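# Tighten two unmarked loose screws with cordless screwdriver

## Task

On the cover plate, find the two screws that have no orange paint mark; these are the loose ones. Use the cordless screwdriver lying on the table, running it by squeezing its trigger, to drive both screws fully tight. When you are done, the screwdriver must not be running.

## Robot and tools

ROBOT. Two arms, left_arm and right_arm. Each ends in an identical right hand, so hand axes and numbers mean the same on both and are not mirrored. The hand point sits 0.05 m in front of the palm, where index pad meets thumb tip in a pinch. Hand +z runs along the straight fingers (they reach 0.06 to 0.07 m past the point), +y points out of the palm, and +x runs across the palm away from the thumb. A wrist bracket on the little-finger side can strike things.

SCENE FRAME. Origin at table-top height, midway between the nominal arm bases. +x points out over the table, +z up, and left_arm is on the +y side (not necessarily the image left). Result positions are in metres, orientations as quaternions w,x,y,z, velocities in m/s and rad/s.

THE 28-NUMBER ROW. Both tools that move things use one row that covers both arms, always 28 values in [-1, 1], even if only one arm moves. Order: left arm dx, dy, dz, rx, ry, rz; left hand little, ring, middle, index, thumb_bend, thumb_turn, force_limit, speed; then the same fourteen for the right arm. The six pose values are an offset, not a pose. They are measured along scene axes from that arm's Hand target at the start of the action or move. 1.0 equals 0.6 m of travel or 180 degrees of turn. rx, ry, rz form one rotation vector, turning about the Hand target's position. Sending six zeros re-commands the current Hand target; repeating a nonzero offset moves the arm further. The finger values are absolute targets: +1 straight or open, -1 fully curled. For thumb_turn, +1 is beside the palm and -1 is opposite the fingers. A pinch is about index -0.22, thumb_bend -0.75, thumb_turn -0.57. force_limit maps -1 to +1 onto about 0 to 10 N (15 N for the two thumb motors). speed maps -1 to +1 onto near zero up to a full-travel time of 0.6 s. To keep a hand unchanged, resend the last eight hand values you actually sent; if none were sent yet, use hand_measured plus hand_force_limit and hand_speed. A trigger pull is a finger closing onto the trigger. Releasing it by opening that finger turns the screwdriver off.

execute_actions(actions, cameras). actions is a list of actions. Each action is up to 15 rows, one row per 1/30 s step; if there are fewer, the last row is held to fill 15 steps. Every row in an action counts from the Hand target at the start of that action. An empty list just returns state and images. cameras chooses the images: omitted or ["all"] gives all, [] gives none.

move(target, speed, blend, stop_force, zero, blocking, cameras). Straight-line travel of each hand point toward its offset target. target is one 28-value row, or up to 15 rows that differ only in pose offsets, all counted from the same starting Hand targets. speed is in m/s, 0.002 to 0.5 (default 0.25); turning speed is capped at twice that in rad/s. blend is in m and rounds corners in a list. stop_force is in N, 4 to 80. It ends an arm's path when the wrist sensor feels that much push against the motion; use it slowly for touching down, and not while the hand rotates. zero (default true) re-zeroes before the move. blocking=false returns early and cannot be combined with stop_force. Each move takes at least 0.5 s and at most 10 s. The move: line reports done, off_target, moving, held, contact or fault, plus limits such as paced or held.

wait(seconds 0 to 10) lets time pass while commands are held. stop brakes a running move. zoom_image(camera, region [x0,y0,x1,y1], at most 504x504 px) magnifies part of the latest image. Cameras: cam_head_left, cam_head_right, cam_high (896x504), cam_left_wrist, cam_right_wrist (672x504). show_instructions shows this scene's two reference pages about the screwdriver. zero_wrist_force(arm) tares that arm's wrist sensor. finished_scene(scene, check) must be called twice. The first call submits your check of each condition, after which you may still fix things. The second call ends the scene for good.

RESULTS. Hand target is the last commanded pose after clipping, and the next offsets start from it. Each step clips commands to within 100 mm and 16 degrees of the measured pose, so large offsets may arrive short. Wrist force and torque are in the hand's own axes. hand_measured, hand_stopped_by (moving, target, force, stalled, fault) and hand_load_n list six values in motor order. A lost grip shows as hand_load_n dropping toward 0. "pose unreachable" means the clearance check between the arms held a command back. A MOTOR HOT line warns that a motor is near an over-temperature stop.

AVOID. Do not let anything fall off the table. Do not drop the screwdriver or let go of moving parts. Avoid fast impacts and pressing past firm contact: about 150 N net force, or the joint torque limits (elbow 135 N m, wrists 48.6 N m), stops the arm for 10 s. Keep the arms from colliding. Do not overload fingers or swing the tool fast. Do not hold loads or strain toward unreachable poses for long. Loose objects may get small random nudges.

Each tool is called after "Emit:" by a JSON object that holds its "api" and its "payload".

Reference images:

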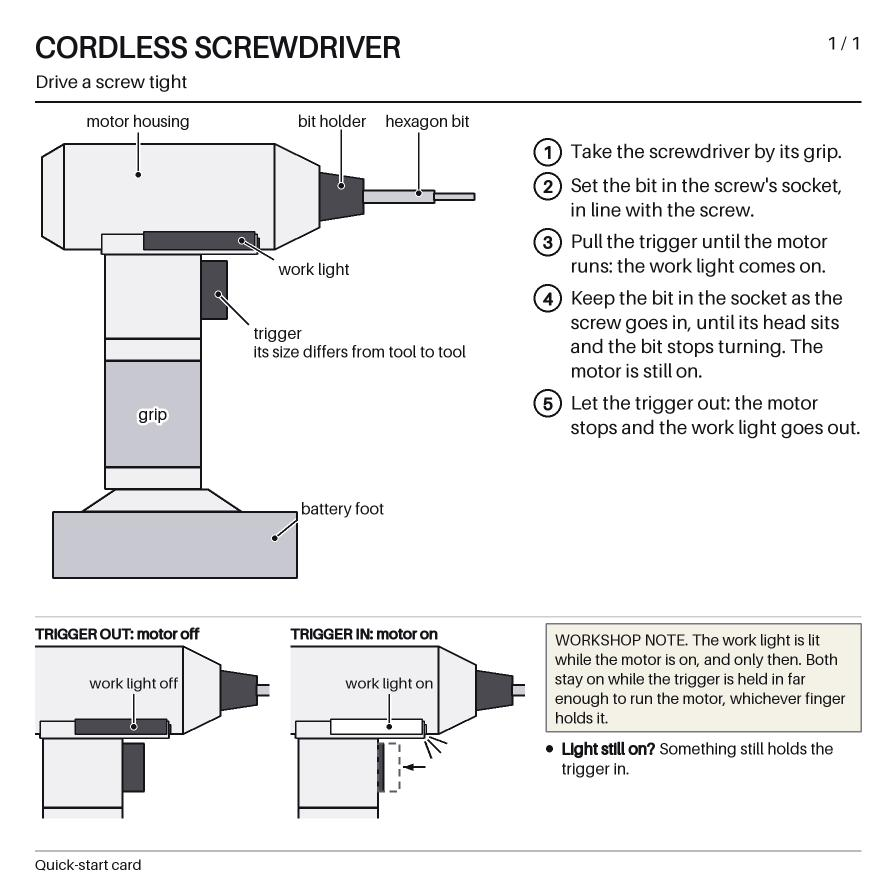

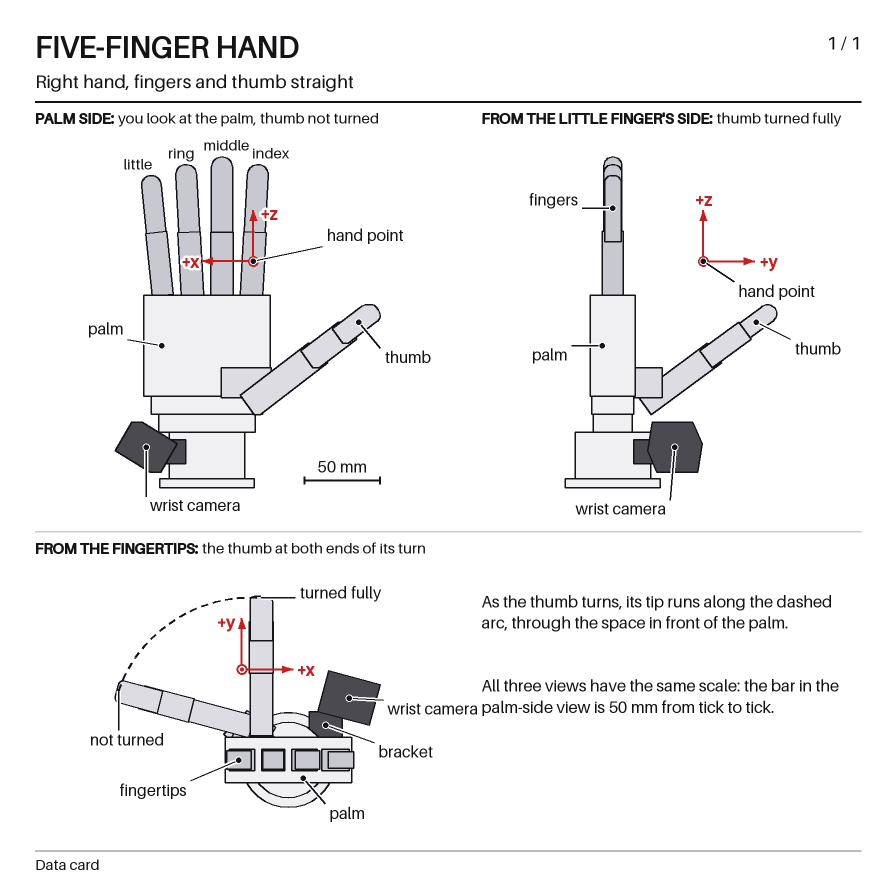

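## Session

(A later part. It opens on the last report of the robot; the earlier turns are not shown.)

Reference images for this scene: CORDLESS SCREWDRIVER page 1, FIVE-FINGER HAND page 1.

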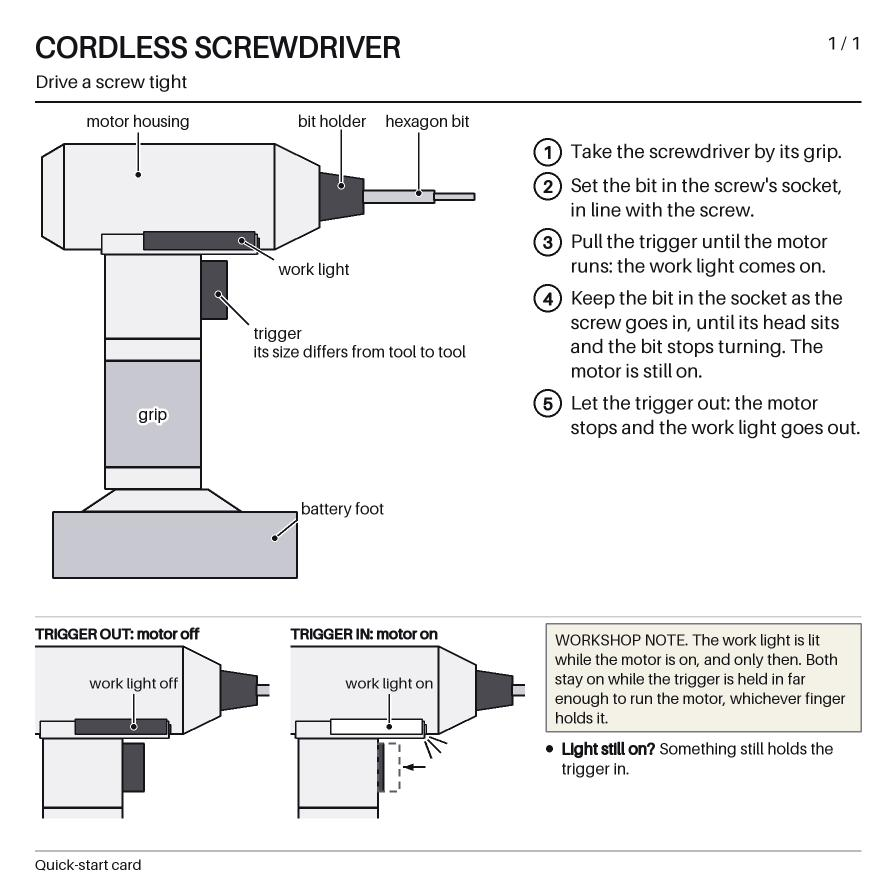

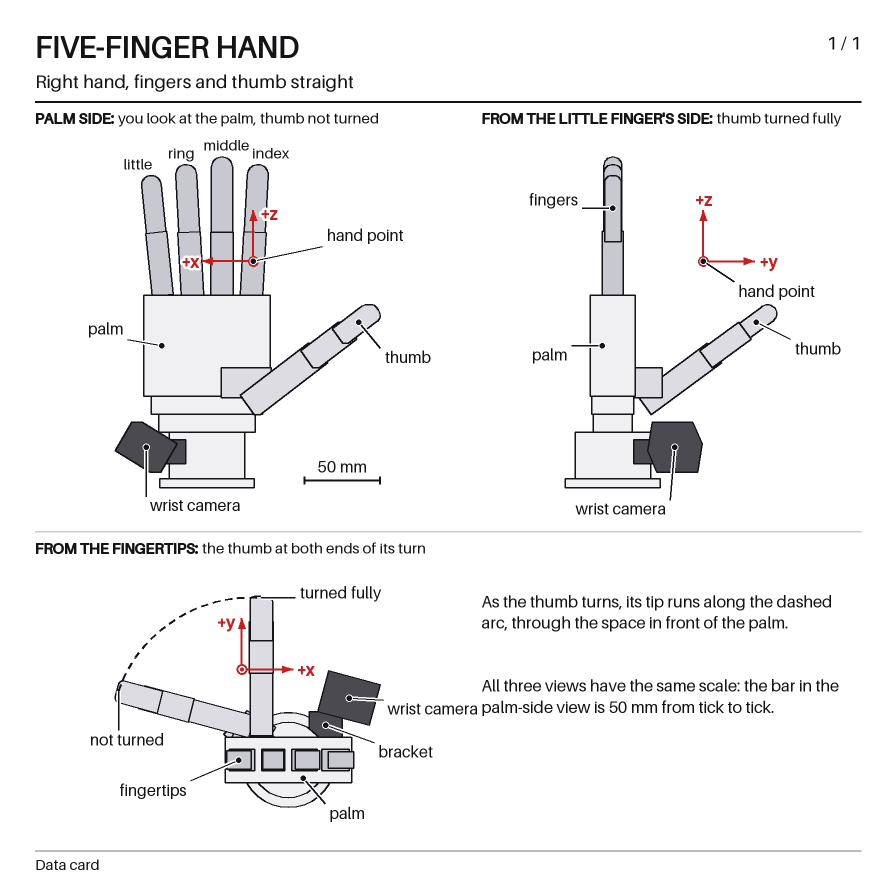

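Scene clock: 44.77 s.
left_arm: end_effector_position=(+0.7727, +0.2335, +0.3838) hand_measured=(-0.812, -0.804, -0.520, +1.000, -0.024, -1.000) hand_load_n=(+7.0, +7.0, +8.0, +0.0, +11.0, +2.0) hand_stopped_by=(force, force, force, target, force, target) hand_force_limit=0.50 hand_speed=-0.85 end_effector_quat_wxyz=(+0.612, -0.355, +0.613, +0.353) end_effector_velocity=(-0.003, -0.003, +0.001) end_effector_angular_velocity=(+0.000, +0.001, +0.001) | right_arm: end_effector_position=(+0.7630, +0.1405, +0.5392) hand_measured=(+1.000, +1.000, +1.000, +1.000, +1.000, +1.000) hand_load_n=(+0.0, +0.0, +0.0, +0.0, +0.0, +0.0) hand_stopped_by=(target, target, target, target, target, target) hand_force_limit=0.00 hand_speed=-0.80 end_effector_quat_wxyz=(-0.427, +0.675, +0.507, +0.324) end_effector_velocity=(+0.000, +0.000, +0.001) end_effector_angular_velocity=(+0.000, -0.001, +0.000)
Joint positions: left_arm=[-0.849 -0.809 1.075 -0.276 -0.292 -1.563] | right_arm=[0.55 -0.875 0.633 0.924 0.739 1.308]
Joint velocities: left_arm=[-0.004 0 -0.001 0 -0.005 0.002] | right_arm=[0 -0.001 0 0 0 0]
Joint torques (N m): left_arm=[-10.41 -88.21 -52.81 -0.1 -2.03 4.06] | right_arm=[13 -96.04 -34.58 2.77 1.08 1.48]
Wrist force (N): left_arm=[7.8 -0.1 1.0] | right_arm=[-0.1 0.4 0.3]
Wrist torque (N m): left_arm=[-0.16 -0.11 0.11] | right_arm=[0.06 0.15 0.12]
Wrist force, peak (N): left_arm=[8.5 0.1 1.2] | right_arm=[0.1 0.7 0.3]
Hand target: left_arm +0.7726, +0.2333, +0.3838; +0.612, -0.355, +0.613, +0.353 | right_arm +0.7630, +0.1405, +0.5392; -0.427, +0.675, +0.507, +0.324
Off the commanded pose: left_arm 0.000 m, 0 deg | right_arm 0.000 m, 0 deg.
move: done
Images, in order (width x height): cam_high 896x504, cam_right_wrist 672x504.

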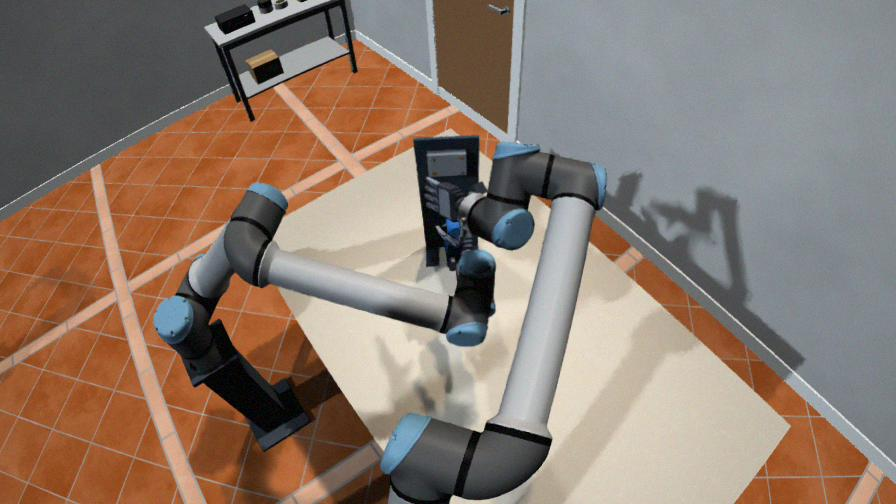

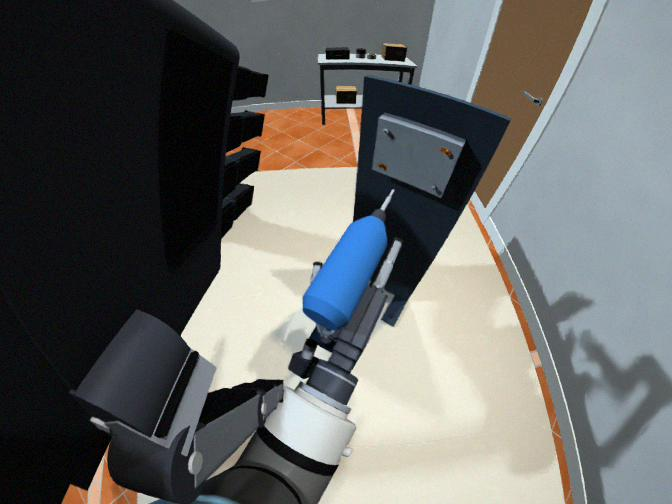

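Emit:
{"api": "move", "payload": {"target": [0.008,0.014,0.058,0,0,0,-0.98,-0.98,-0.98,1,-0.98,-1,0.5,-0.85,0,0,0,0,0,0,1,1,1,1,1,1,0,-0.8], "speed": 0.06, "cameras": ["cam_right_wrist"]}}

Emit:
{"api": "zoom_image", "payload": {"camera": "cam_right_wrist", "region": [320, 80, 520, 230]}}

Scene clock: 45.90 s.
left_arm: end_effector_position=(+0.7776, +0.2417, +0.4189) hand_measured=(-0.812, -0.804, -0.520, +1.000, -0.024, -1.000) hand_load_n=(+7.0, +6.5, +8.5, +0.0, +11.0, +1.5) hand_stopped_by=(force, force, force, target, force, target) hand_force_limit=0.50 hand_speed=-0.85 end_effector_quat_wxyz=(+0.612, -0.355, +0.613, +0.353) end_effector_velocity=(+0.000, +0.000, -0.002) end_effector_angular_velocity=(-0.001, -0.001, +0.000) | right_arm: end_effector_position=(+0.7630, +0.1405, +0.5392) hand_measured=(+1.000, +1.000, +1.000, +1.000, +1.000, +1.000) hand_load_n=(+0.0, +0.0, +0.0, +0.0, +0.0, +0.0) hand_stopped_by=(target, target, target, target, target, target) hand_force_limit=0.00 hand_speed=-0.80 end_effector_quat_wxyz=(-0.427, +0.675, +0.507, +0.324) end_effector_velocity=(+0.000, +0.000, +0.000) end_effector_angular_velocity=(+0.000, -0.001, +0.000)
Joint positions: left_arm=[-0.84 -0.827 1.043 -0.226 -0.282 -1.563] | right_arm=[0.55 -0.875 0.633 0.924 0.739 1.308]
Joint velocities: left_arm=[0 0.001 0.002 -0.004 -0.001 0] | right_arm=[0 0 0 0 0 0]
Joint torques (N m): left_arm=[-11.32 -76.63 -35.23 -1.11 -0.88 -3.37] | right_arm=[13.02 -95.55 -34.62 2.9 0.96 1.63]
Wrist force (N): left_arm=[8.1 0.2 0.8] | right_arm=[-0.4 0.2 0.2]
Wrist torque (N m): left_arm=[-0.09 -0.14 0.13] | right_arm=[0.04 0.19 0.10]
Wrist force, peak (N): left_arm=[9.6 0.2 0.4] | right_arm=[0.0 0.7 -0.1]
Hand target: left_arm +0.7775, +0.2416, +0.4186; +0.612, -0.355, +0.613, +0.353 | right_arm +0.7630, +0.1405, +0.5392; -0.427, +0.675, +0.507, +0.324
Off the commanded pose: left_arm 0.000 m, 0 deg | right_arm 0.000 m, 0 deg.
move: done
Images, in order (width x height): cam_right_wrist 672x504.

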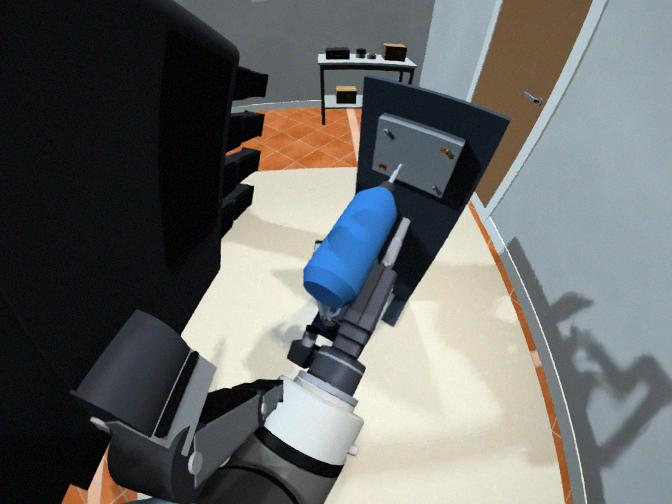

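Scaled by 2.520 from the camera's 672x504 image, which has a finer 960x720 frame.

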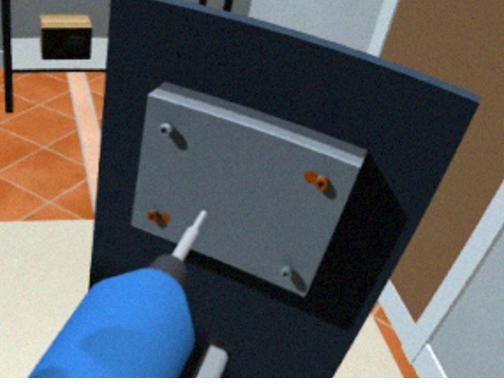

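Emit:
{"api": "move", "payload": {"target": [-0.0404,0.0233,-0.01,0,0,0,-0.98,-0.98,-0.98,1,-0.98,-1,0.5,-0.85,0,0,0,0,0,0,1,1,1,1,1,1,0,-0.8], "speed": 0.05, "cameras": []}}

Emit:
{"api": "move", "payload": {"target": [0.0375,0.065,0,0,0,0,-0.98,-0.98,-0.98,1,-0.98,-1,0.5,-0.85,0,0,0,0,0,0,1,1,1,1,1,1,0,-0.8], "speed": 0.006, "stop_force": 5, "cameras": ["cam_right_wrist"]}}

Emit:
{"api": "zoom_image", "payload": {"camera": "cam_right_wrist", "region": [340, 100, 480, 205]}}

Scene clock: 47.07 s.
left_arm: end_effector_position=(+0.7532, +0.2555, +0.4127) hand_measured=(-0.812, -0.804, -0.520, +1.000, -0.024, -1.000) hand_load_n=(+7.0, +7.0, +8.5, +0.0, +11.0, +1.5) hand_stopped_by=(force, force, force, target, force, target) hand_force_limit=0.50 hand_speed=-0.85 end_effector_quat_wxyz=(+0.612, -0.355, +0.613, +0.352) end_effector_velocity=(+0.001, +0.000, +0.000) end_effector_angular_velocity=(+0.003, +0.003, -0.001) | right_arm: end_effector_position=(+0.7630, +0.1405, +0.5392) hand_measured=(+1.000, +1.000, +1.000, +1.000, +1.000, +1.000) hand_load_n=(+0.0, +0.0, +0.0, +0.0, +0.0, +0.0) hand_stopped_by=(target, target, target, target, target, target) hand_force_limit=0.00 hand_speed=-0.80 end_effector_quat_wxyz=(-0.427, +0.675, +0.507, +0.324) end_effector_velocity=(+0.000, +0.000, +0.000) end_effector_angular_velocity=(+0.000, +0.000, +0.000)
Joint positions: left_arm=[-0.848 -0.875 1.137 -0.272 -0.291 -1.563] | right_arm=[0.55 -0.875 0.633 0.924 0.739 1.308]
Joint velocities: left_arm=[0 0.001 -0.002 0.003 0.001 0.001] | right_arm=[0 0 0 0 0 0]
Joint torques (N m): left_arm=[7.94 -77.83 -53.65 4.74 0.79 3.36] | right_arm=[12.62 -96.47 -34.86 2.78 0.95 1.61]
Wrist force (N): left_arm=[7.9 0.2 1.0] | right_arm=[-0.4 0.0 -0.1]
Wrist torque (N m): left_arm=[-0.11 -0.14 0.12] | right_arm=[0.01 0.20 0.09]
Wrist force, peak (N): left_arm=[8.5 -0.6 1.3] | right_arm=[-0.4 0.8 0.0]
Hand target: left_arm +0.7533, +0.2556, +0.4127; +0.612, -0.355, +0.613, +0.353 | right_arm +0.7630, +0.1405, +0.5392; -0.427, +0.675, +0.507, +0.324
Off the commanded pose: left_arm 0.000 m, 0 deg | right_arm 0.000 m, 0 deg.
move: done
No camera images: "cameras" was empty.

Scene clock: 53.17 s.
left_arm: end_effector_position=(+0.7699, +0.2843, +0.4127) hand_measured=(-0.812, -0.804, -0.520, +1.000, -0.024, -1.000) hand_load_n=(+6.5, +7.0, +8.5, +0.0, +11.0, +1.5) hand_stopped_by=(force, force, force, target, force, target) hand_force_limit=0.50 hand_speed=-0.85 end_effector_quat_wxyz=(+0.612, -0.355, +0.613, +0.353) end_effector_velocity=(+0.000, +0.000, +0.000) end_effector_angular_velocity=(+0.000, -0.001, +0.000) | right_arm: end_effector_position=(+0.7630, +0.1405, +0.5392) hand_measured=(+1.000, +1.000, +1.000, +1.000, +1.000, +1.000) hand_load_n=(+0.0, +0.0, +0.0, +0.0, +0.0, +0.0) hand_stopped_by=(target, target, target, target, target, target) hand_force_limit=0.00 hand_speed=-0.80 end_effector_quat_wxyz=(-0.427, +0.675, +0.507, +0.324) end_effector_velocity=(+0.000, +0.000, +0.000) end_effector_angular_velocity=(-0.001, +0.001, +0.000)
Joint positions: left_arm=[-0.815 -0.88 1.146 -0.277 -0.257 -1.562] | right_arm=[0.55 -0.875 0.633 0.924 0.739 1.308]
Joint velocities: left_arm=[0 0 0 0.001 -0.001 -0.001] | right_arm=[0 0 0 0.001 0 0]
Joint torques (N m): left_arm=[7.47 -111.72 -35.51 -1.51 1.45 3.86] | right_arm=[12.66 -97.26 -35.72 2.76 0.9 1.49]
Wrist force (N): left_arm=[8.1 0.3 0.9] | right_arm=[-0.5 0.3 0.0]
Wrist torque (N m): left_arm=[-0.09 -0.14 0.13] | right_arm=[0.04 0.22 0.10]
Wrist force, peak (N): left_arm=[8.5 0.2 0.6] | right_arm=[-0.2 0.6 0.3]
Hand target: left_arm +0.7699, +0.2843, +0.4127; +0.612, -0.355, +0.613, +0.353 | right_arm +0.7630, +0.1405, +0.5392; -0.427, +0.675, +0.507, +0.324
Off the commanded pose: left_arm 0.012 m, 0 deg | right_arm 0.000 m, 0 deg.
move: held (left_arm; a check stopped the path); limits=held
pose unreachable (left arm): on one or more control steps of this call, first in action 0 (counted from 0), this arm could not follow its commanded pose, so it was not sent that pose on those steps. It may still have moved: this result reports where it is.
cause: moving toward the commanded pose would bring a part of the arm too close to another arm (a part of this arm just beyond joint 4 (wrist 1) and a part of the right arm just beyond its joint 6 (wrist 3), where that arm would come to rest).
Images, in order (width x height): cam_right_wrist 672x504.

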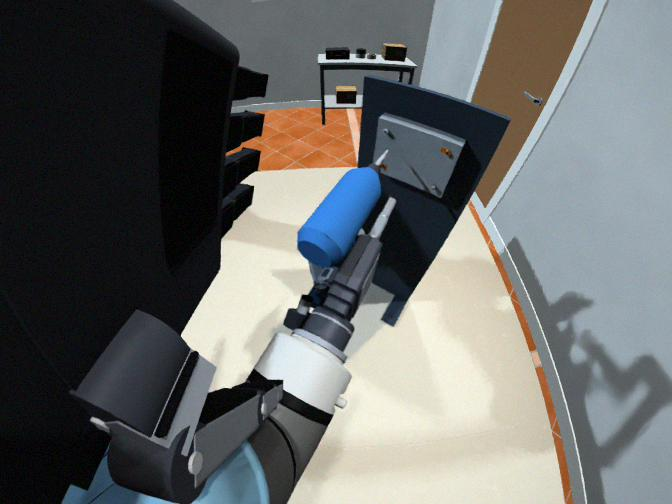

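Scaled by 3.600 from the camera's 672x504 image, which has a finer 960x720 frame.

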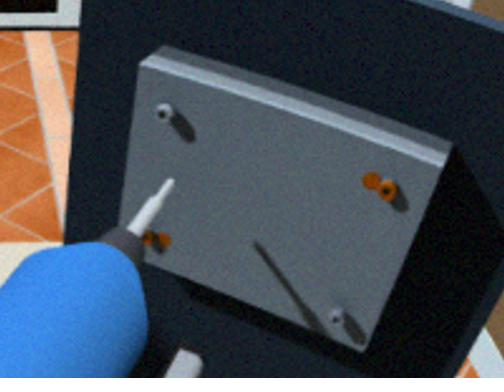

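Emit:
{"api": "move", "payload": {"target": [0,0,0,0,0,0,-0.98,-0.98,-0.98,1,-0.98,-1,0.5,-0.85,0.07,-0.02,0.1,0,0,0,1,1,1,1,1,1,0,-0.8], "speed": 0.1, "cameras": ["cam_right_wrist"]}}

Emit:
{"api": "move", "payload": {"target": [0.0167,0.0289,0,0,0,0,-0.98,-0.98,-0.98,1,-0.98,-1,0.5,-0.85,0,0,0,0,0,0,1,1,1,1,1,1,0,-0.8], "speed": 0.006, "stop_force": 5, "cameras": ["cam_right_wrist"]}}

Emit:
{"api": "zoom_image", "payload": {"camera": "cam_right_wrist", "region": [290, 120, 430, 225]}}

Scene clock: 54.60 s.
left_arm: end_effector_position=(+0.7699, +0.2843, +0.4127) hand_measured=(-0.812, -0.804, -0.520, +1.000, -0.024, -1.000) hand_load_n=(+7.0, +7.0, +8.5, +0.0, +11.0, +2.0) hand_stopped_by=(force, force, force, target, force, target) hand_force_limit=0.50 hand_speed=-0.85 end_effector_quat_wxyz=(+0.612, -0.355, +0.613, +0.353) end_effector_velocity=(+0.000, +0.000, +0.000) end_effector_angular_velocity=(+0.000, +0.000, -0.001) | right_arm: end_effector_position=(+0.8052, +0.1284, +0.5993) hand_measured=(+1.000, +1.000, +1.000, +1.000, +1.000, +1.000) hand_load_n=(+0.0, -0.5, +0.0, +0.0, +0.0, +0.0) hand_stopped_by=(target, target, target, target, target, target) hand_force_limit=0.00 hand_speed=-0.80 end_effector_quat_wxyz=(-0.427, +0.675, +0.507, +0.324) end_effector_velocity=(+0.000, +0.001, +0.000) end_effector_angular_velocity=(+0.002, -0.002, +0.000)
Joint positions: left_arm=[-0.815 -0.88 1.146 -0.277 -0.257 -1.562] | right_arm=[0.512 -0.701 0.21 1.201 0.71 1.271]
Joint velocities: left_arm=[0 0 0 0 0.001 0] | right_arm=[0 -0.002 0.003 -0.005 0 0.001]
Joint torques (N m): left_arm=[-9.58 -109.31 -39.87 0.21 -0.04 3.61] | right_arm=[14.78 -121.13 -28.84 -1.27 1.49 0.34]
Wrist force (N): left_arm=[8.0 0.6 1.0] | right_arm=[0.0 0.2 -0.1]
Wrist torque (N m): left_arm=[-0.05 -0.13 0.14] | right_arm=[0.06 0.16 0.14]
Wrist force, peak (N): left_arm=[8.2 0.1 1.2] | right_arm=[-0.8 -0.4 1.2]
Hand target: left_arm +0.7699, +0.2843, +0.4127; +0.612, -0.355, +0.613, +0.353 | right_arm +0.8051, +0.1285, +0.5994; -0.427, +0.675, +0.507, +0.324
Off the commanded pose: left_arm 0.000 m, 0 deg | right_arm 0.000 m, 0 deg.
move: done
Images, in order (width x height): cam_right_wrist 672x504.

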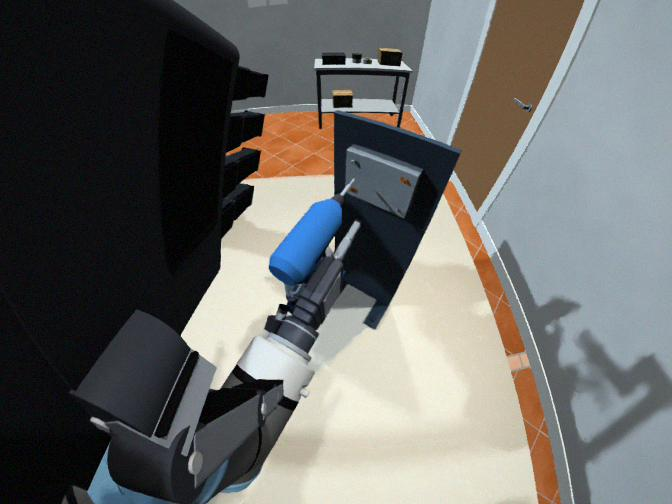

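Scene clock: 58.57 s.
left_arm: end_effector_position=(+0.7800, +0.3017, +0.4127) hand_measured=(-0.812, -0.804, -0.520, +1.000, -0.024, -1.000) hand_load_n=(+6.5, +7.0, +8.5, +0.0, +11.0, +2.0) hand_stopped_by=(force, force, force, target, force, target) hand_force_limit=0.50 hand_speed=-0.85 end_effector_quat_wxyz=(+0.612, -0.355, +0.613, +0.353) end_effector_velocity=(+0.000, -0.001, +0.000) end_effector_angular_velocity=(+0.000, +0.000, +0.000) | right_arm: end_effector_position=(+0.8051, +0.1285, +0.5994) hand_measured=(+1.000, +1.000, +1.000, +1.000, +1.000, +1.000) hand_load_n=(+0.0, +0.0, +0.0, +0.0, +0.5, +0.0) hand_stopped_by=(target, target, target, target, target, target) hand_force_limit=0.00 hand_speed=-0.80 end_effector_quat_wxyz=(-0.427, +0.675, +0.507, +0.324) end_effector_velocity=(+0.000, +0.000, -0.001) end_effector_angular_velocity=(+0.000, -0.001, +0.000)
Joint positions: left_arm=[-0.794 -0.882 1.15 -0.28 -0.236 -1.561] | right_arm=[0.512 -0.701 0.21 1.201 0.71 1.271]
Joint velocities: left_arm=[-0.001 0 0 0 0 0] | right_arm=[0 0.001 0 -0.001 0 0]
Joint torques (N m): left_arm=[-9.1 -111.15 -36.32 -2.12 -0.78 4.16] | right_arm=[13.43 -118.95 -29.86 -0.44 1.16 1.61]
Wrist force (N): left_arm=[8.1 0.1 0.6] | right_arm=[0.0 0.5 0.3]
Wrist torque (N m): left_arm=[-0.11 -0.14 0.13] | right_arm=[0.07 0.14 0.15]
Wrist force, peak (N): left_arm=[8.4 0.1 0.9] | right_arm=[0.2 0.7 0.2]
Hand target: left_arm +0.7799, +0.3016, +0.4127; +0.612, -0.355, +0.613, +0.353 | right_arm +0.8051, +0.1285, +0.5994; -0.427, +0.675, +0.507, +0.324
Off the commanded pose: left_arm 0.000 m, 0 deg | right_arm 0.000 m, 0 deg.
move: done
Images, in order (width x height): cam_right_wrist 672x504.

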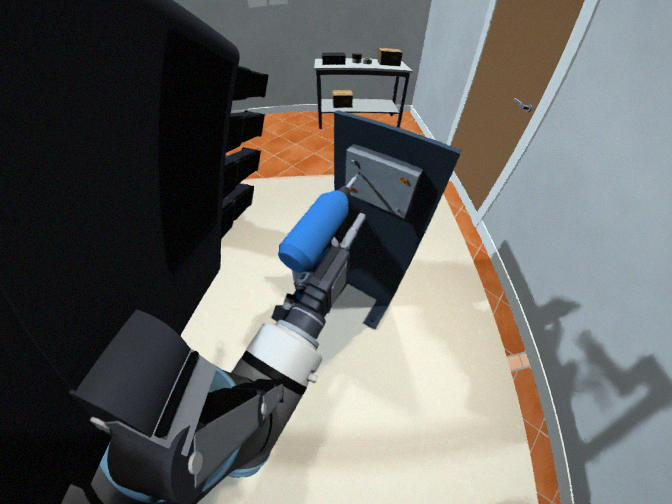

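Scaled by 3.600 from the camera's 672x504 image, which has a finer 960x720 frame.

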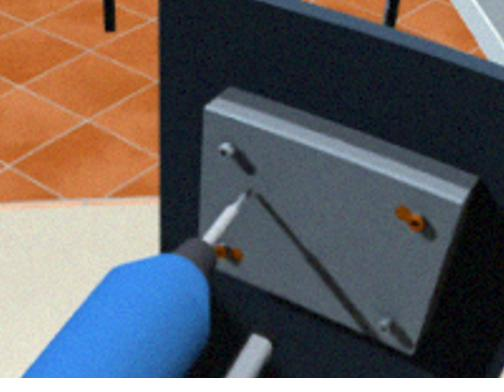

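Emit:
{"api": "move", "payload": {"target": [0.0083,0.0144,0,0,0,0,-0.98,-0.98,-0.98,1,-0.98,-1,0.5,-0.85,0,0,0,0,0,0,1,1,1,1,1,1,0,-0.8], "speed": 0.004, "stop_force": 5, "cameras": ["cam_right_wrist"]}}

Emit:
{"api": "zoom_image", "payload": {"camera": "cam_right_wrist", "region": [290, 120, 430, 225]}}

Scene clock: 61.57 s.
left_arm: end_effector_position=(+0.7818, +0.3048, +0.4128) hand_measured=(-0.812, -0.804, -0.520, +1.000, -0.024, -1.000) hand_load_n=(+0.0, +2.5, +8.5, +0.0, +11.5, +1.0) hand_stopped_by=(force, force, force, target, force, target) hand_force_limit=0.50 hand_speed=-0.85 end_effector_quat_wxyz=(+0.612, -0.355, +0.613, +0.353) end_effector_velocity=(+0.000, -0.001, +0.000) end_effector_angular_velocity=(+0.001, +0.002, -0.002) | right_arm: end_effector_position=(+0.8051, +0.1285, +0.5994) hand_measured=(+1.000, +1.000, +1.000, +1.000, +1.000, +1.000) hand_load_n=(+0.0, +0.0, +0.0, +0.0, +0.0, +0.0) hand_stopped_by=(target, target, target, target, target, target) hand_force_limit=0.00 hand_speed=-0.80 end_effector_quat_wxyz=(-0.427, +0.675, +0.507, +0.324) end_effector_velocity=(+0.001, +0.000, -0.001) end_effector_angular_velocity=(-0.001, +0.001, +0.000)
Joint positions: left_arm=[-0.79 -0.883 1.151 -0.28 -0.232 -1.561] | right_arm=[0.512 -0.701 0.21 1.201 0.71 1.271]
Joint velocities: left_arm=[-0.001 0 0 -0.001 0 0.002] | right_arm=[0 0.001 0 0 0 0]
Joint torques (N m): left_arm=[-10.24 -98.16 -54.82 4.41 -1.78 1.42] | right_arm=[12.06 -119.37 -30.95 -0.23 0.97 1.77]
Wrist force (N): left_arm=[8.3 0.3 -3.0] | right_arm=[-0.2 0.0 0.1]
Wrist torque (N m): left_arm=[-0.01 -0.14 0.11] | right_arm=[0.01 0.19 0.11]
Wrist force, peak (N): left_arm=[18.7 1.0 -1.8] | right_arm=[0.2 0.3 -0.5]
Hand target: left_arm +0.7818, +0.3048, +0.4127; +0.612, -0.355, +0.613, +0.353 | right_arm +0.8051, +0.1285, +0.5994; -0.427, +0.675, +0.507, +0.324
Off the commanded pose: left_arm 0.006 m, 0 deg | right_arm 0.000 m, 0 deg.
move: contact (left_arm)
Images, in order (width x height): cam_right_wrist 672x504.

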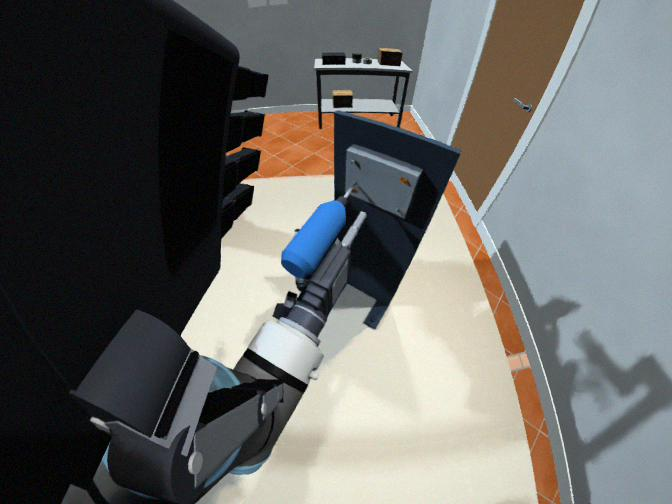

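Scaled by 3.600 from the camera's 672x504 image, which has a finer 960x720 frame.

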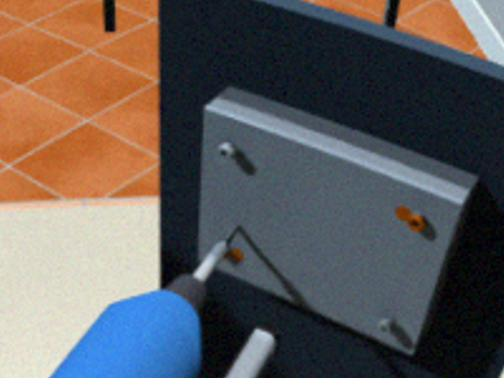

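Emit:
{"api": "wait", "payload": {"seconds": 0.1}}

Emit:
{"api": "zoom_image", "payload": {"camera": "cam_right_wrist", "region": [240, 120, 440, 320]}}

Emit:
{"api": "zoom_image", "payload": {"camera": "cam_head_right", "region": [280, 50, 500, 250]}}

Scene clock: 61.80 s.
left_arm: end_effector_position=(+0.7818, +0.3048, +0.4128) hand_measured=(-0.812, -0.804, -0.520, +1.000, -0.024, -1.000) hand_load_n=(-0.5, +2.5, +8.0, +0.0, +11.5, +1.0) hand_stopped_by=(force, force, force, target, force, target) hand_force_limit=0.50 hand_speed=-0.85 end_effector_quat_wxyz=(+0.612, -0.355, +0.613, +0.353) end_effector_velocity=(+0.000, -0.001, +0.000) end_effector_angular_velocity=(+0.000, +0.000, -0.001) | right_arm: end_effector_position=(+0.8051, +0.1285, +0.5994) hand_measured=(+1.000, +1.000, +1.000, +1.000, +1.000, +1.000) hand_load_n=(+0.0, +0.0, +0.0, +0.0, +0.0, +0.0) hand_stopped_by=(target, target, target, target, target, target) hand_force_limit=0.00 hand_speed=-0.80 end_effector_quat_wxyz=(-0.427, +0.675, +0.507, +0.324) end_effector_velocity=(-0.001, +0.000, +0.002) end_effector_angular_velocity=(+0.001, -0.001, +0.000)
Joint positions: left_arm=[-0.79 -0.883 1.151 -0.28 -0.232 -1.561] | right_arm=[0.512 -0.701 0.21 1.201 0.71 1.271]
Joint velocities: left_arm=[-0.001 0 0 -0.001 0 0] | right_arm=[0 -0.002 0 0 0 0]
Joint torques (N m): left_arm=[-11.57 -94.63 -52.13 4.6 -1.5 0.28] | right_arm=[12.47 -118.94 -31.48 -0.37 0.93 1.73]
Wrist force (N): left_arm=[8.3 0.1 -2.9] | right_arm=[-0.1 0.3 -0.3]
Wrist torque (N m): left_arm=[-0.05 -0.14 0.11] | right_arm=[0.09 0.17 0.14]
Wrist force, peak (N): left_arm=[8.9 0.4 -2.5] | right_arm=[-0.1 0.3 -0.5]
Hand target: left_arm +0.7818, +0.3048, +0.4127; +0.612, -0.355, +0.613, +0.353 | right_arm +0.8051, +0.1285, +0.5994; -0.427, +0.675, +0.507, +0.324
Off the commanded pose: left_arm 0.006 m, 0 deg | right_arm 0.000 m, 0 deg.
wait: 0.10 s; at rest by 0.03 s

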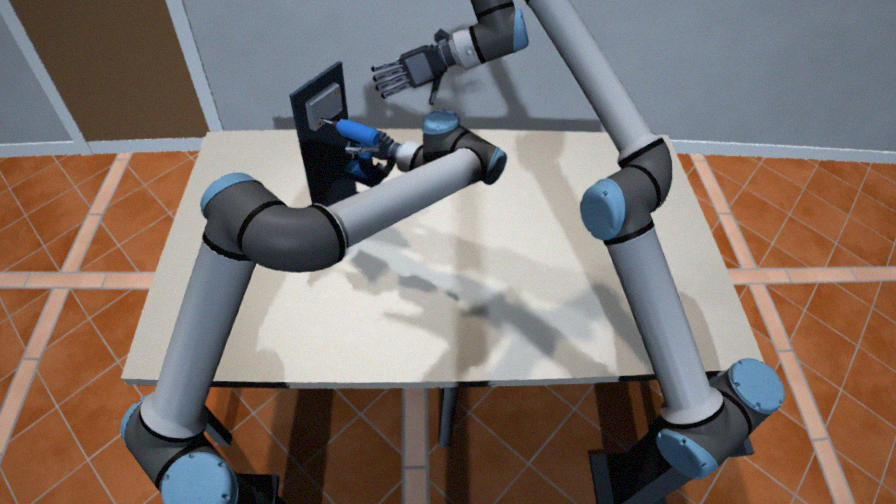

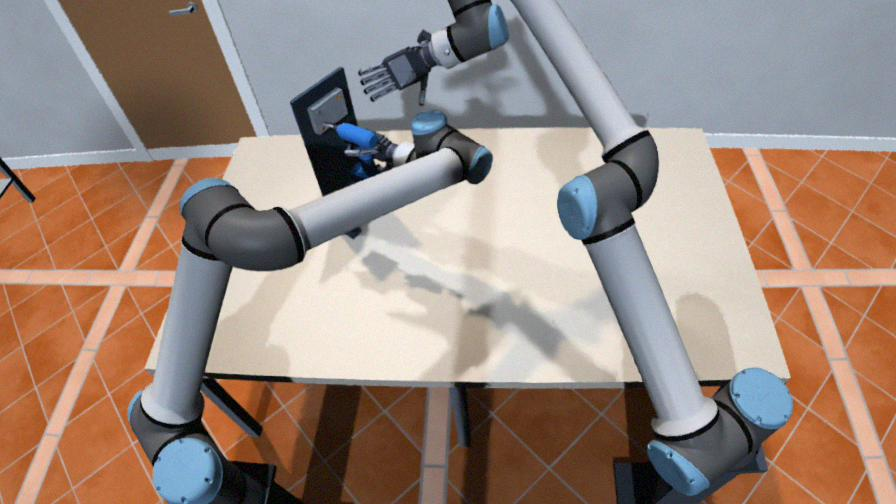

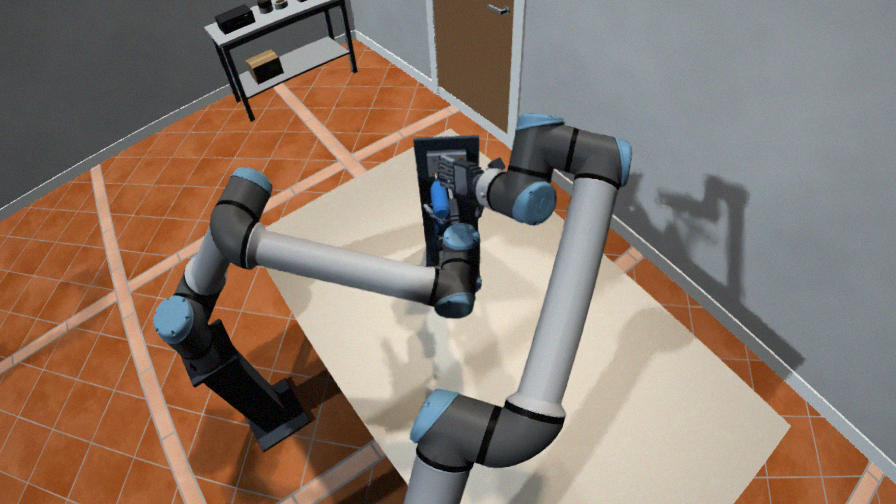

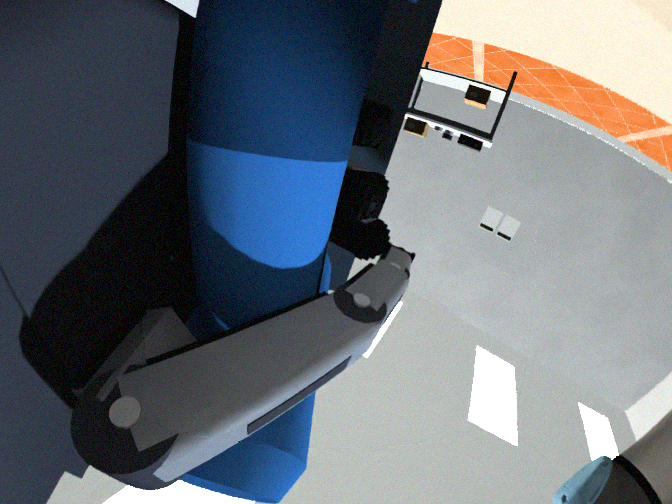

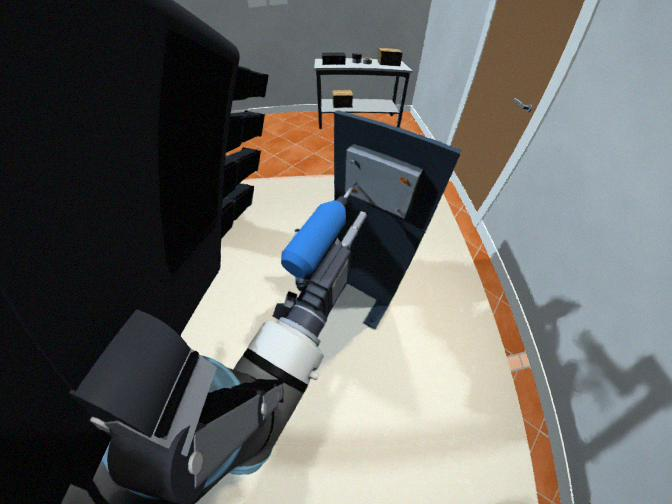

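Scaled by 2.520 from the camera's 672x504 image, which has a finer 960x720 frame.

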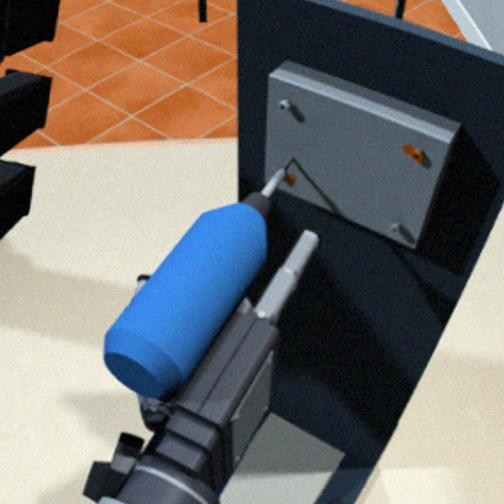

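Scaled by 2.291.

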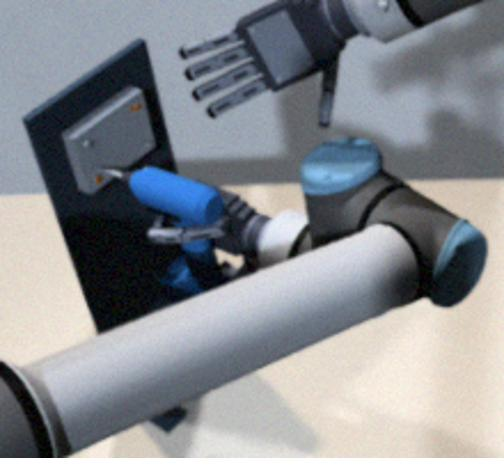

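Emit:
{"api": "move", "payload": {"target": [[-0.05,-0.087,0,0,0,0,-0.98,-0.98,-0.98,1,-0.98,-1,0.5,-0.85,0,0,0,0,0,0,1,1,1,1,1,1,0,-0.8],[-0.0755,-0.223,-0.05,0,0,0,-0.98,-0.98,-0.98,1,-0.98,-1,0.5,-0.85,0,0,0,0,0,0,1,1,1,1,1,1,0,-0.8],[-0.0755,-0.223,-0.39,0,0,0,-0.98,-0.98,-0.98,1,-0.98,-1,0.5,-0.85,0,0,0,0,0,0,1,1,1,1,1,1,0,-0.8]], "speed": [0.06,0.1,0.1], "blend": [0.01,0.02,0], "cameras": ["cam_left_wrist","cam_right_wrist"]}}

Scene clock: 66.60 s.
left_arm: end_effector_position=(+0.7358, +0.1715, +0.1783) hand_measured=(-0.812, -0.804, -0.520, +1.000, -0.024, -1.000) hand_load_n=(+0.0, +2.5, +8.0, +0.0, +11.5, +1.0) hand_stopped_by=(force, force, force, target, force, target) hand_force_limit=0.50 hand_speed=-0.85 end_effector_quat_wxyz=(+0.612, -0.355, +0.613, +0.353) end_effector_velocity=(+0.000, +0.000, +0.003) end_effector_angular_velocity=(+0.000, -0.001, +0.000) | right_arm: end_effector_position=(+0.8051, +0.1285, +0.5994) hand_measured=(+1.000, +1.000, +1.000, +1.000, +1.000, +1.000) hand_load_n=(+0.0, +0.0, +0.0, +0.0, +0.0, +0.0) hand_stopped_by=(target, target, target, target, target, target) hand_force_limit=0.00 hand_speed=-0.80 end_effector_quat_wxyz=(-0.427, +0.675, +0.507, +0.324) end_effector_velocity=(+0.000, +0.000, +0.000) end_effector_angular_velocity=(+0.000, +0.001, +0.000)
Joint positions: left_arm=[-0.919 -0.649 1.167 -0.526 -0.362 -1.565] | right_arm=[0.512 -0.701 0.21 1.201 0.71 1.271]
Joint velocities: left_arm=[0 -0.002 -0.001 0.004 0 -0.002] | right_arm=[0 0 0 0.001 -0.001 0]
Joint torques (N m): left_arm=[0.2 -123.06 -48.38 5.36 1.66 4.19] | right_arm=[11.46 -119.24 -32.43 0.29 0.8 1.66]
Wrist force (N): left_arm=[8.0 0.2 1.0] | right_arm=[0.1 -0.1 0.0]
Wrist torque (N m): left_arm=[-0.13 -0.15 0.11] | right_arm=[0.01 0.15 0.13]
Wrist force, peak (N): left_arm=[10.7 0.3 0.8] | right_arm=[0.2 0.7 -0.1]
Hand target: left_arm +0.7359, +0.1714, +0.1785; +0.612, -0.355, +0.613, +0.353 | right_arm +0.8051, +0.1285, +0.5994; -0.427, +0.675, +0.507, +0.324
Off the commanded pose: left_arm 0.001 m, 0 deg | right_arm 0.000 m, 0 deg.
move: done
Images, in order (width x height): cam_left_wrist 672x504, cam_right_wrist 672x504.

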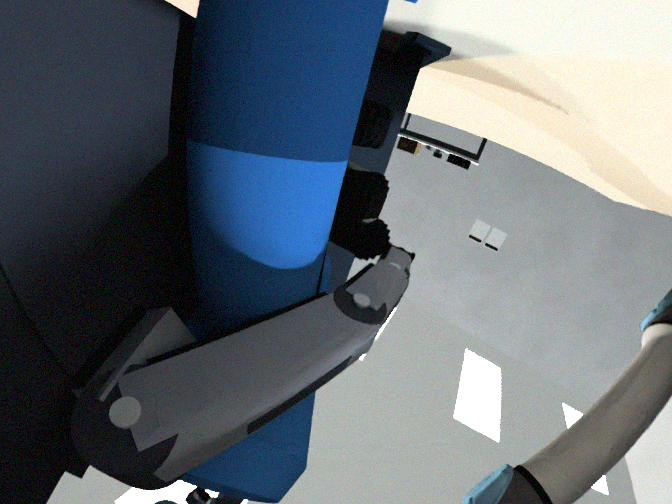

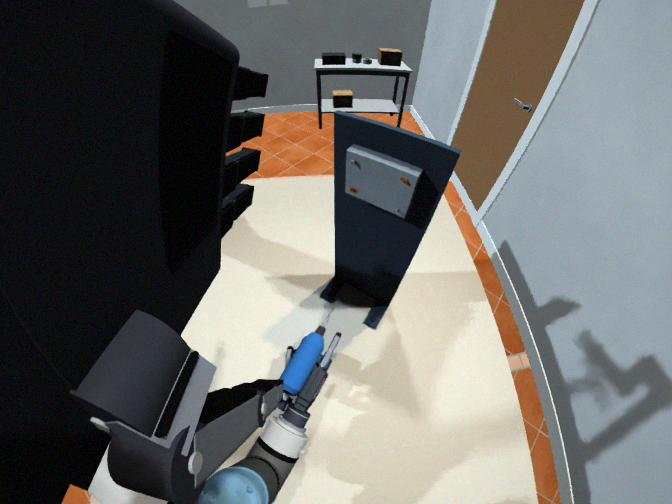

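Emit:
{"api": "move", "payload": {"target": [[-0.02,-0.035,-0.04,0,0,0,-0.98,-0.98,-0.98,1,-0.98,-1,0.5,-0.85,0,0,0,0,0,0,1,1,1,1,1,1,0,-0.8],[-0.02,-0.035,-0.1,0,0,0,-0.98,-0.98,-0.98,1,-0.98,-1,0.5,-0.85,0,0,0,0,0,0,1,1,1,1,1,1,0,-0.8]], "speed": [0.03,0.008], "stop_force": 5, "cameras": ["cam_left_wrist","cam_right_wrist"]}}

Emit:
{"api": "zoom_image", "payload": {"camera": "cam_right_wrist", "region": [200, 260, 400, 460]}}

Scene clock: 70.03 s.
left_arm: end_effector_position=(+0.7238, +0.1504, +0.1509) hand_measured=(-0.812, -0.804, -0.520, +1.000, -0.024, -1.000) hand_load_n=(+0.0, +3.5, +8.5, +0.0, +11.5, +1.0) hand_stopped_by=(force, force, force, target, force, target) hand_force_limit=0.50 hand_speed=-0.85 end_effector_quat_wxyz=(+0.612, -0.355, +0.613, +0.353) end_effector_velocity=(+0.000, +0.000, +0.001) end_effector_angular_velocity=(-0.001, +0.000, +0.000) | right_arm: end_effector_position=(+0.8051, +0.1285, +0.5994) hand_measured=(+1.000, +1.000, +1.000, +1.000, +1.000, +1.000) hand_load_n=(+0.0, +0.0, +0.0, +0.0, +0.5, +0.0) hand_stopped_by=(target, target, target, target, target, target) hand_force_limit=0.00 hand_speed=-0.80 end_effector_quat_wxyz=(-0.427, +0.675, +0.507, +0.324) end_effector_velocity=(+0.000, +0.000, -0.001) end_effector_angular_velocity=(+0.000, +0.001, +0.000)
Joint positions: left_arm=[-0.942 -0.617 1.158 -0.549 -0.385 -1.565] | right_arm=[0.512 -0.701 0.21 1.201 0.71 1.271]
Joint velocities: left_arm=[0 -0.001 0 0 0 0] | right_arm=[0 0.001 0 0 0 0]
Joint torques (N m): left_arm=[-0.02 -120.93 -48.07 4.36 0.28 -2.94] | right_arm=[9.48 -119.11 -33.97 0.72 0.73 1.64]
Wrist force (N): left_arm=[6.9 2.7 -1.8] | right_arm=[-0.6 0.2 0.0]
Wrist torque (N m): left_arm=[0.42 -0.39 0.28] | right_arm=[0.04 0.25 0.10]
Wrist force, peak (N): left_arm=[8.7 -0.5 0.8] | right_arm=[0.3 0.5 0.2]
Hand target: left_arm +0.7238, +0.1504, +0.1509; +0.612, -0.355, +0.613, +0.352 | right_arm +0.8051, +0.1285, +0.5994; -0.427, +0.675, +0.507, +0.324
Off the commanded pose: left_arm 0.032 m, 0 deg | right_arm 0.000 m, 0 deg.
move: contact (left_arm); path passed 1 of 2 targets
Images, in order (width x height): cam_left_wrist 672x504, cam_right_wrist 672x504.

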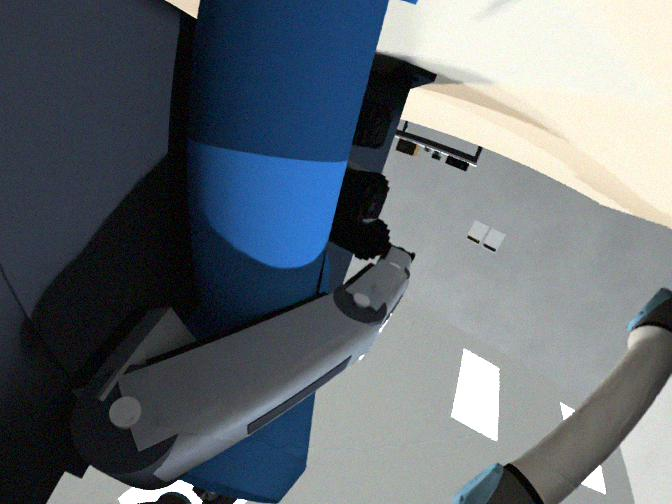

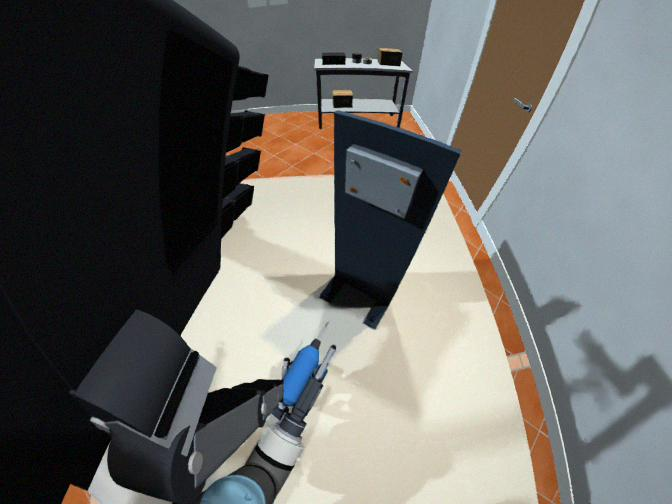

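Scaled by 2.520 from the camera's 672x504 image, which has a finer 960x720 frame.

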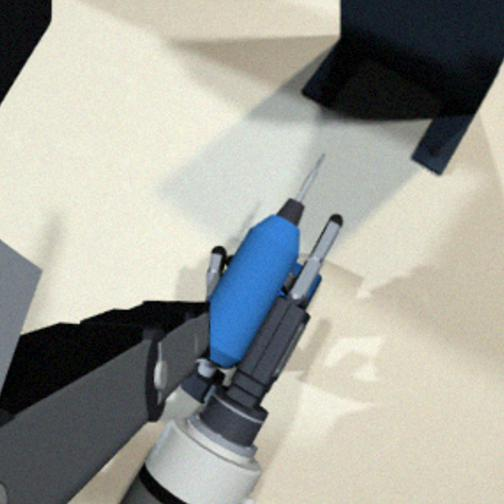

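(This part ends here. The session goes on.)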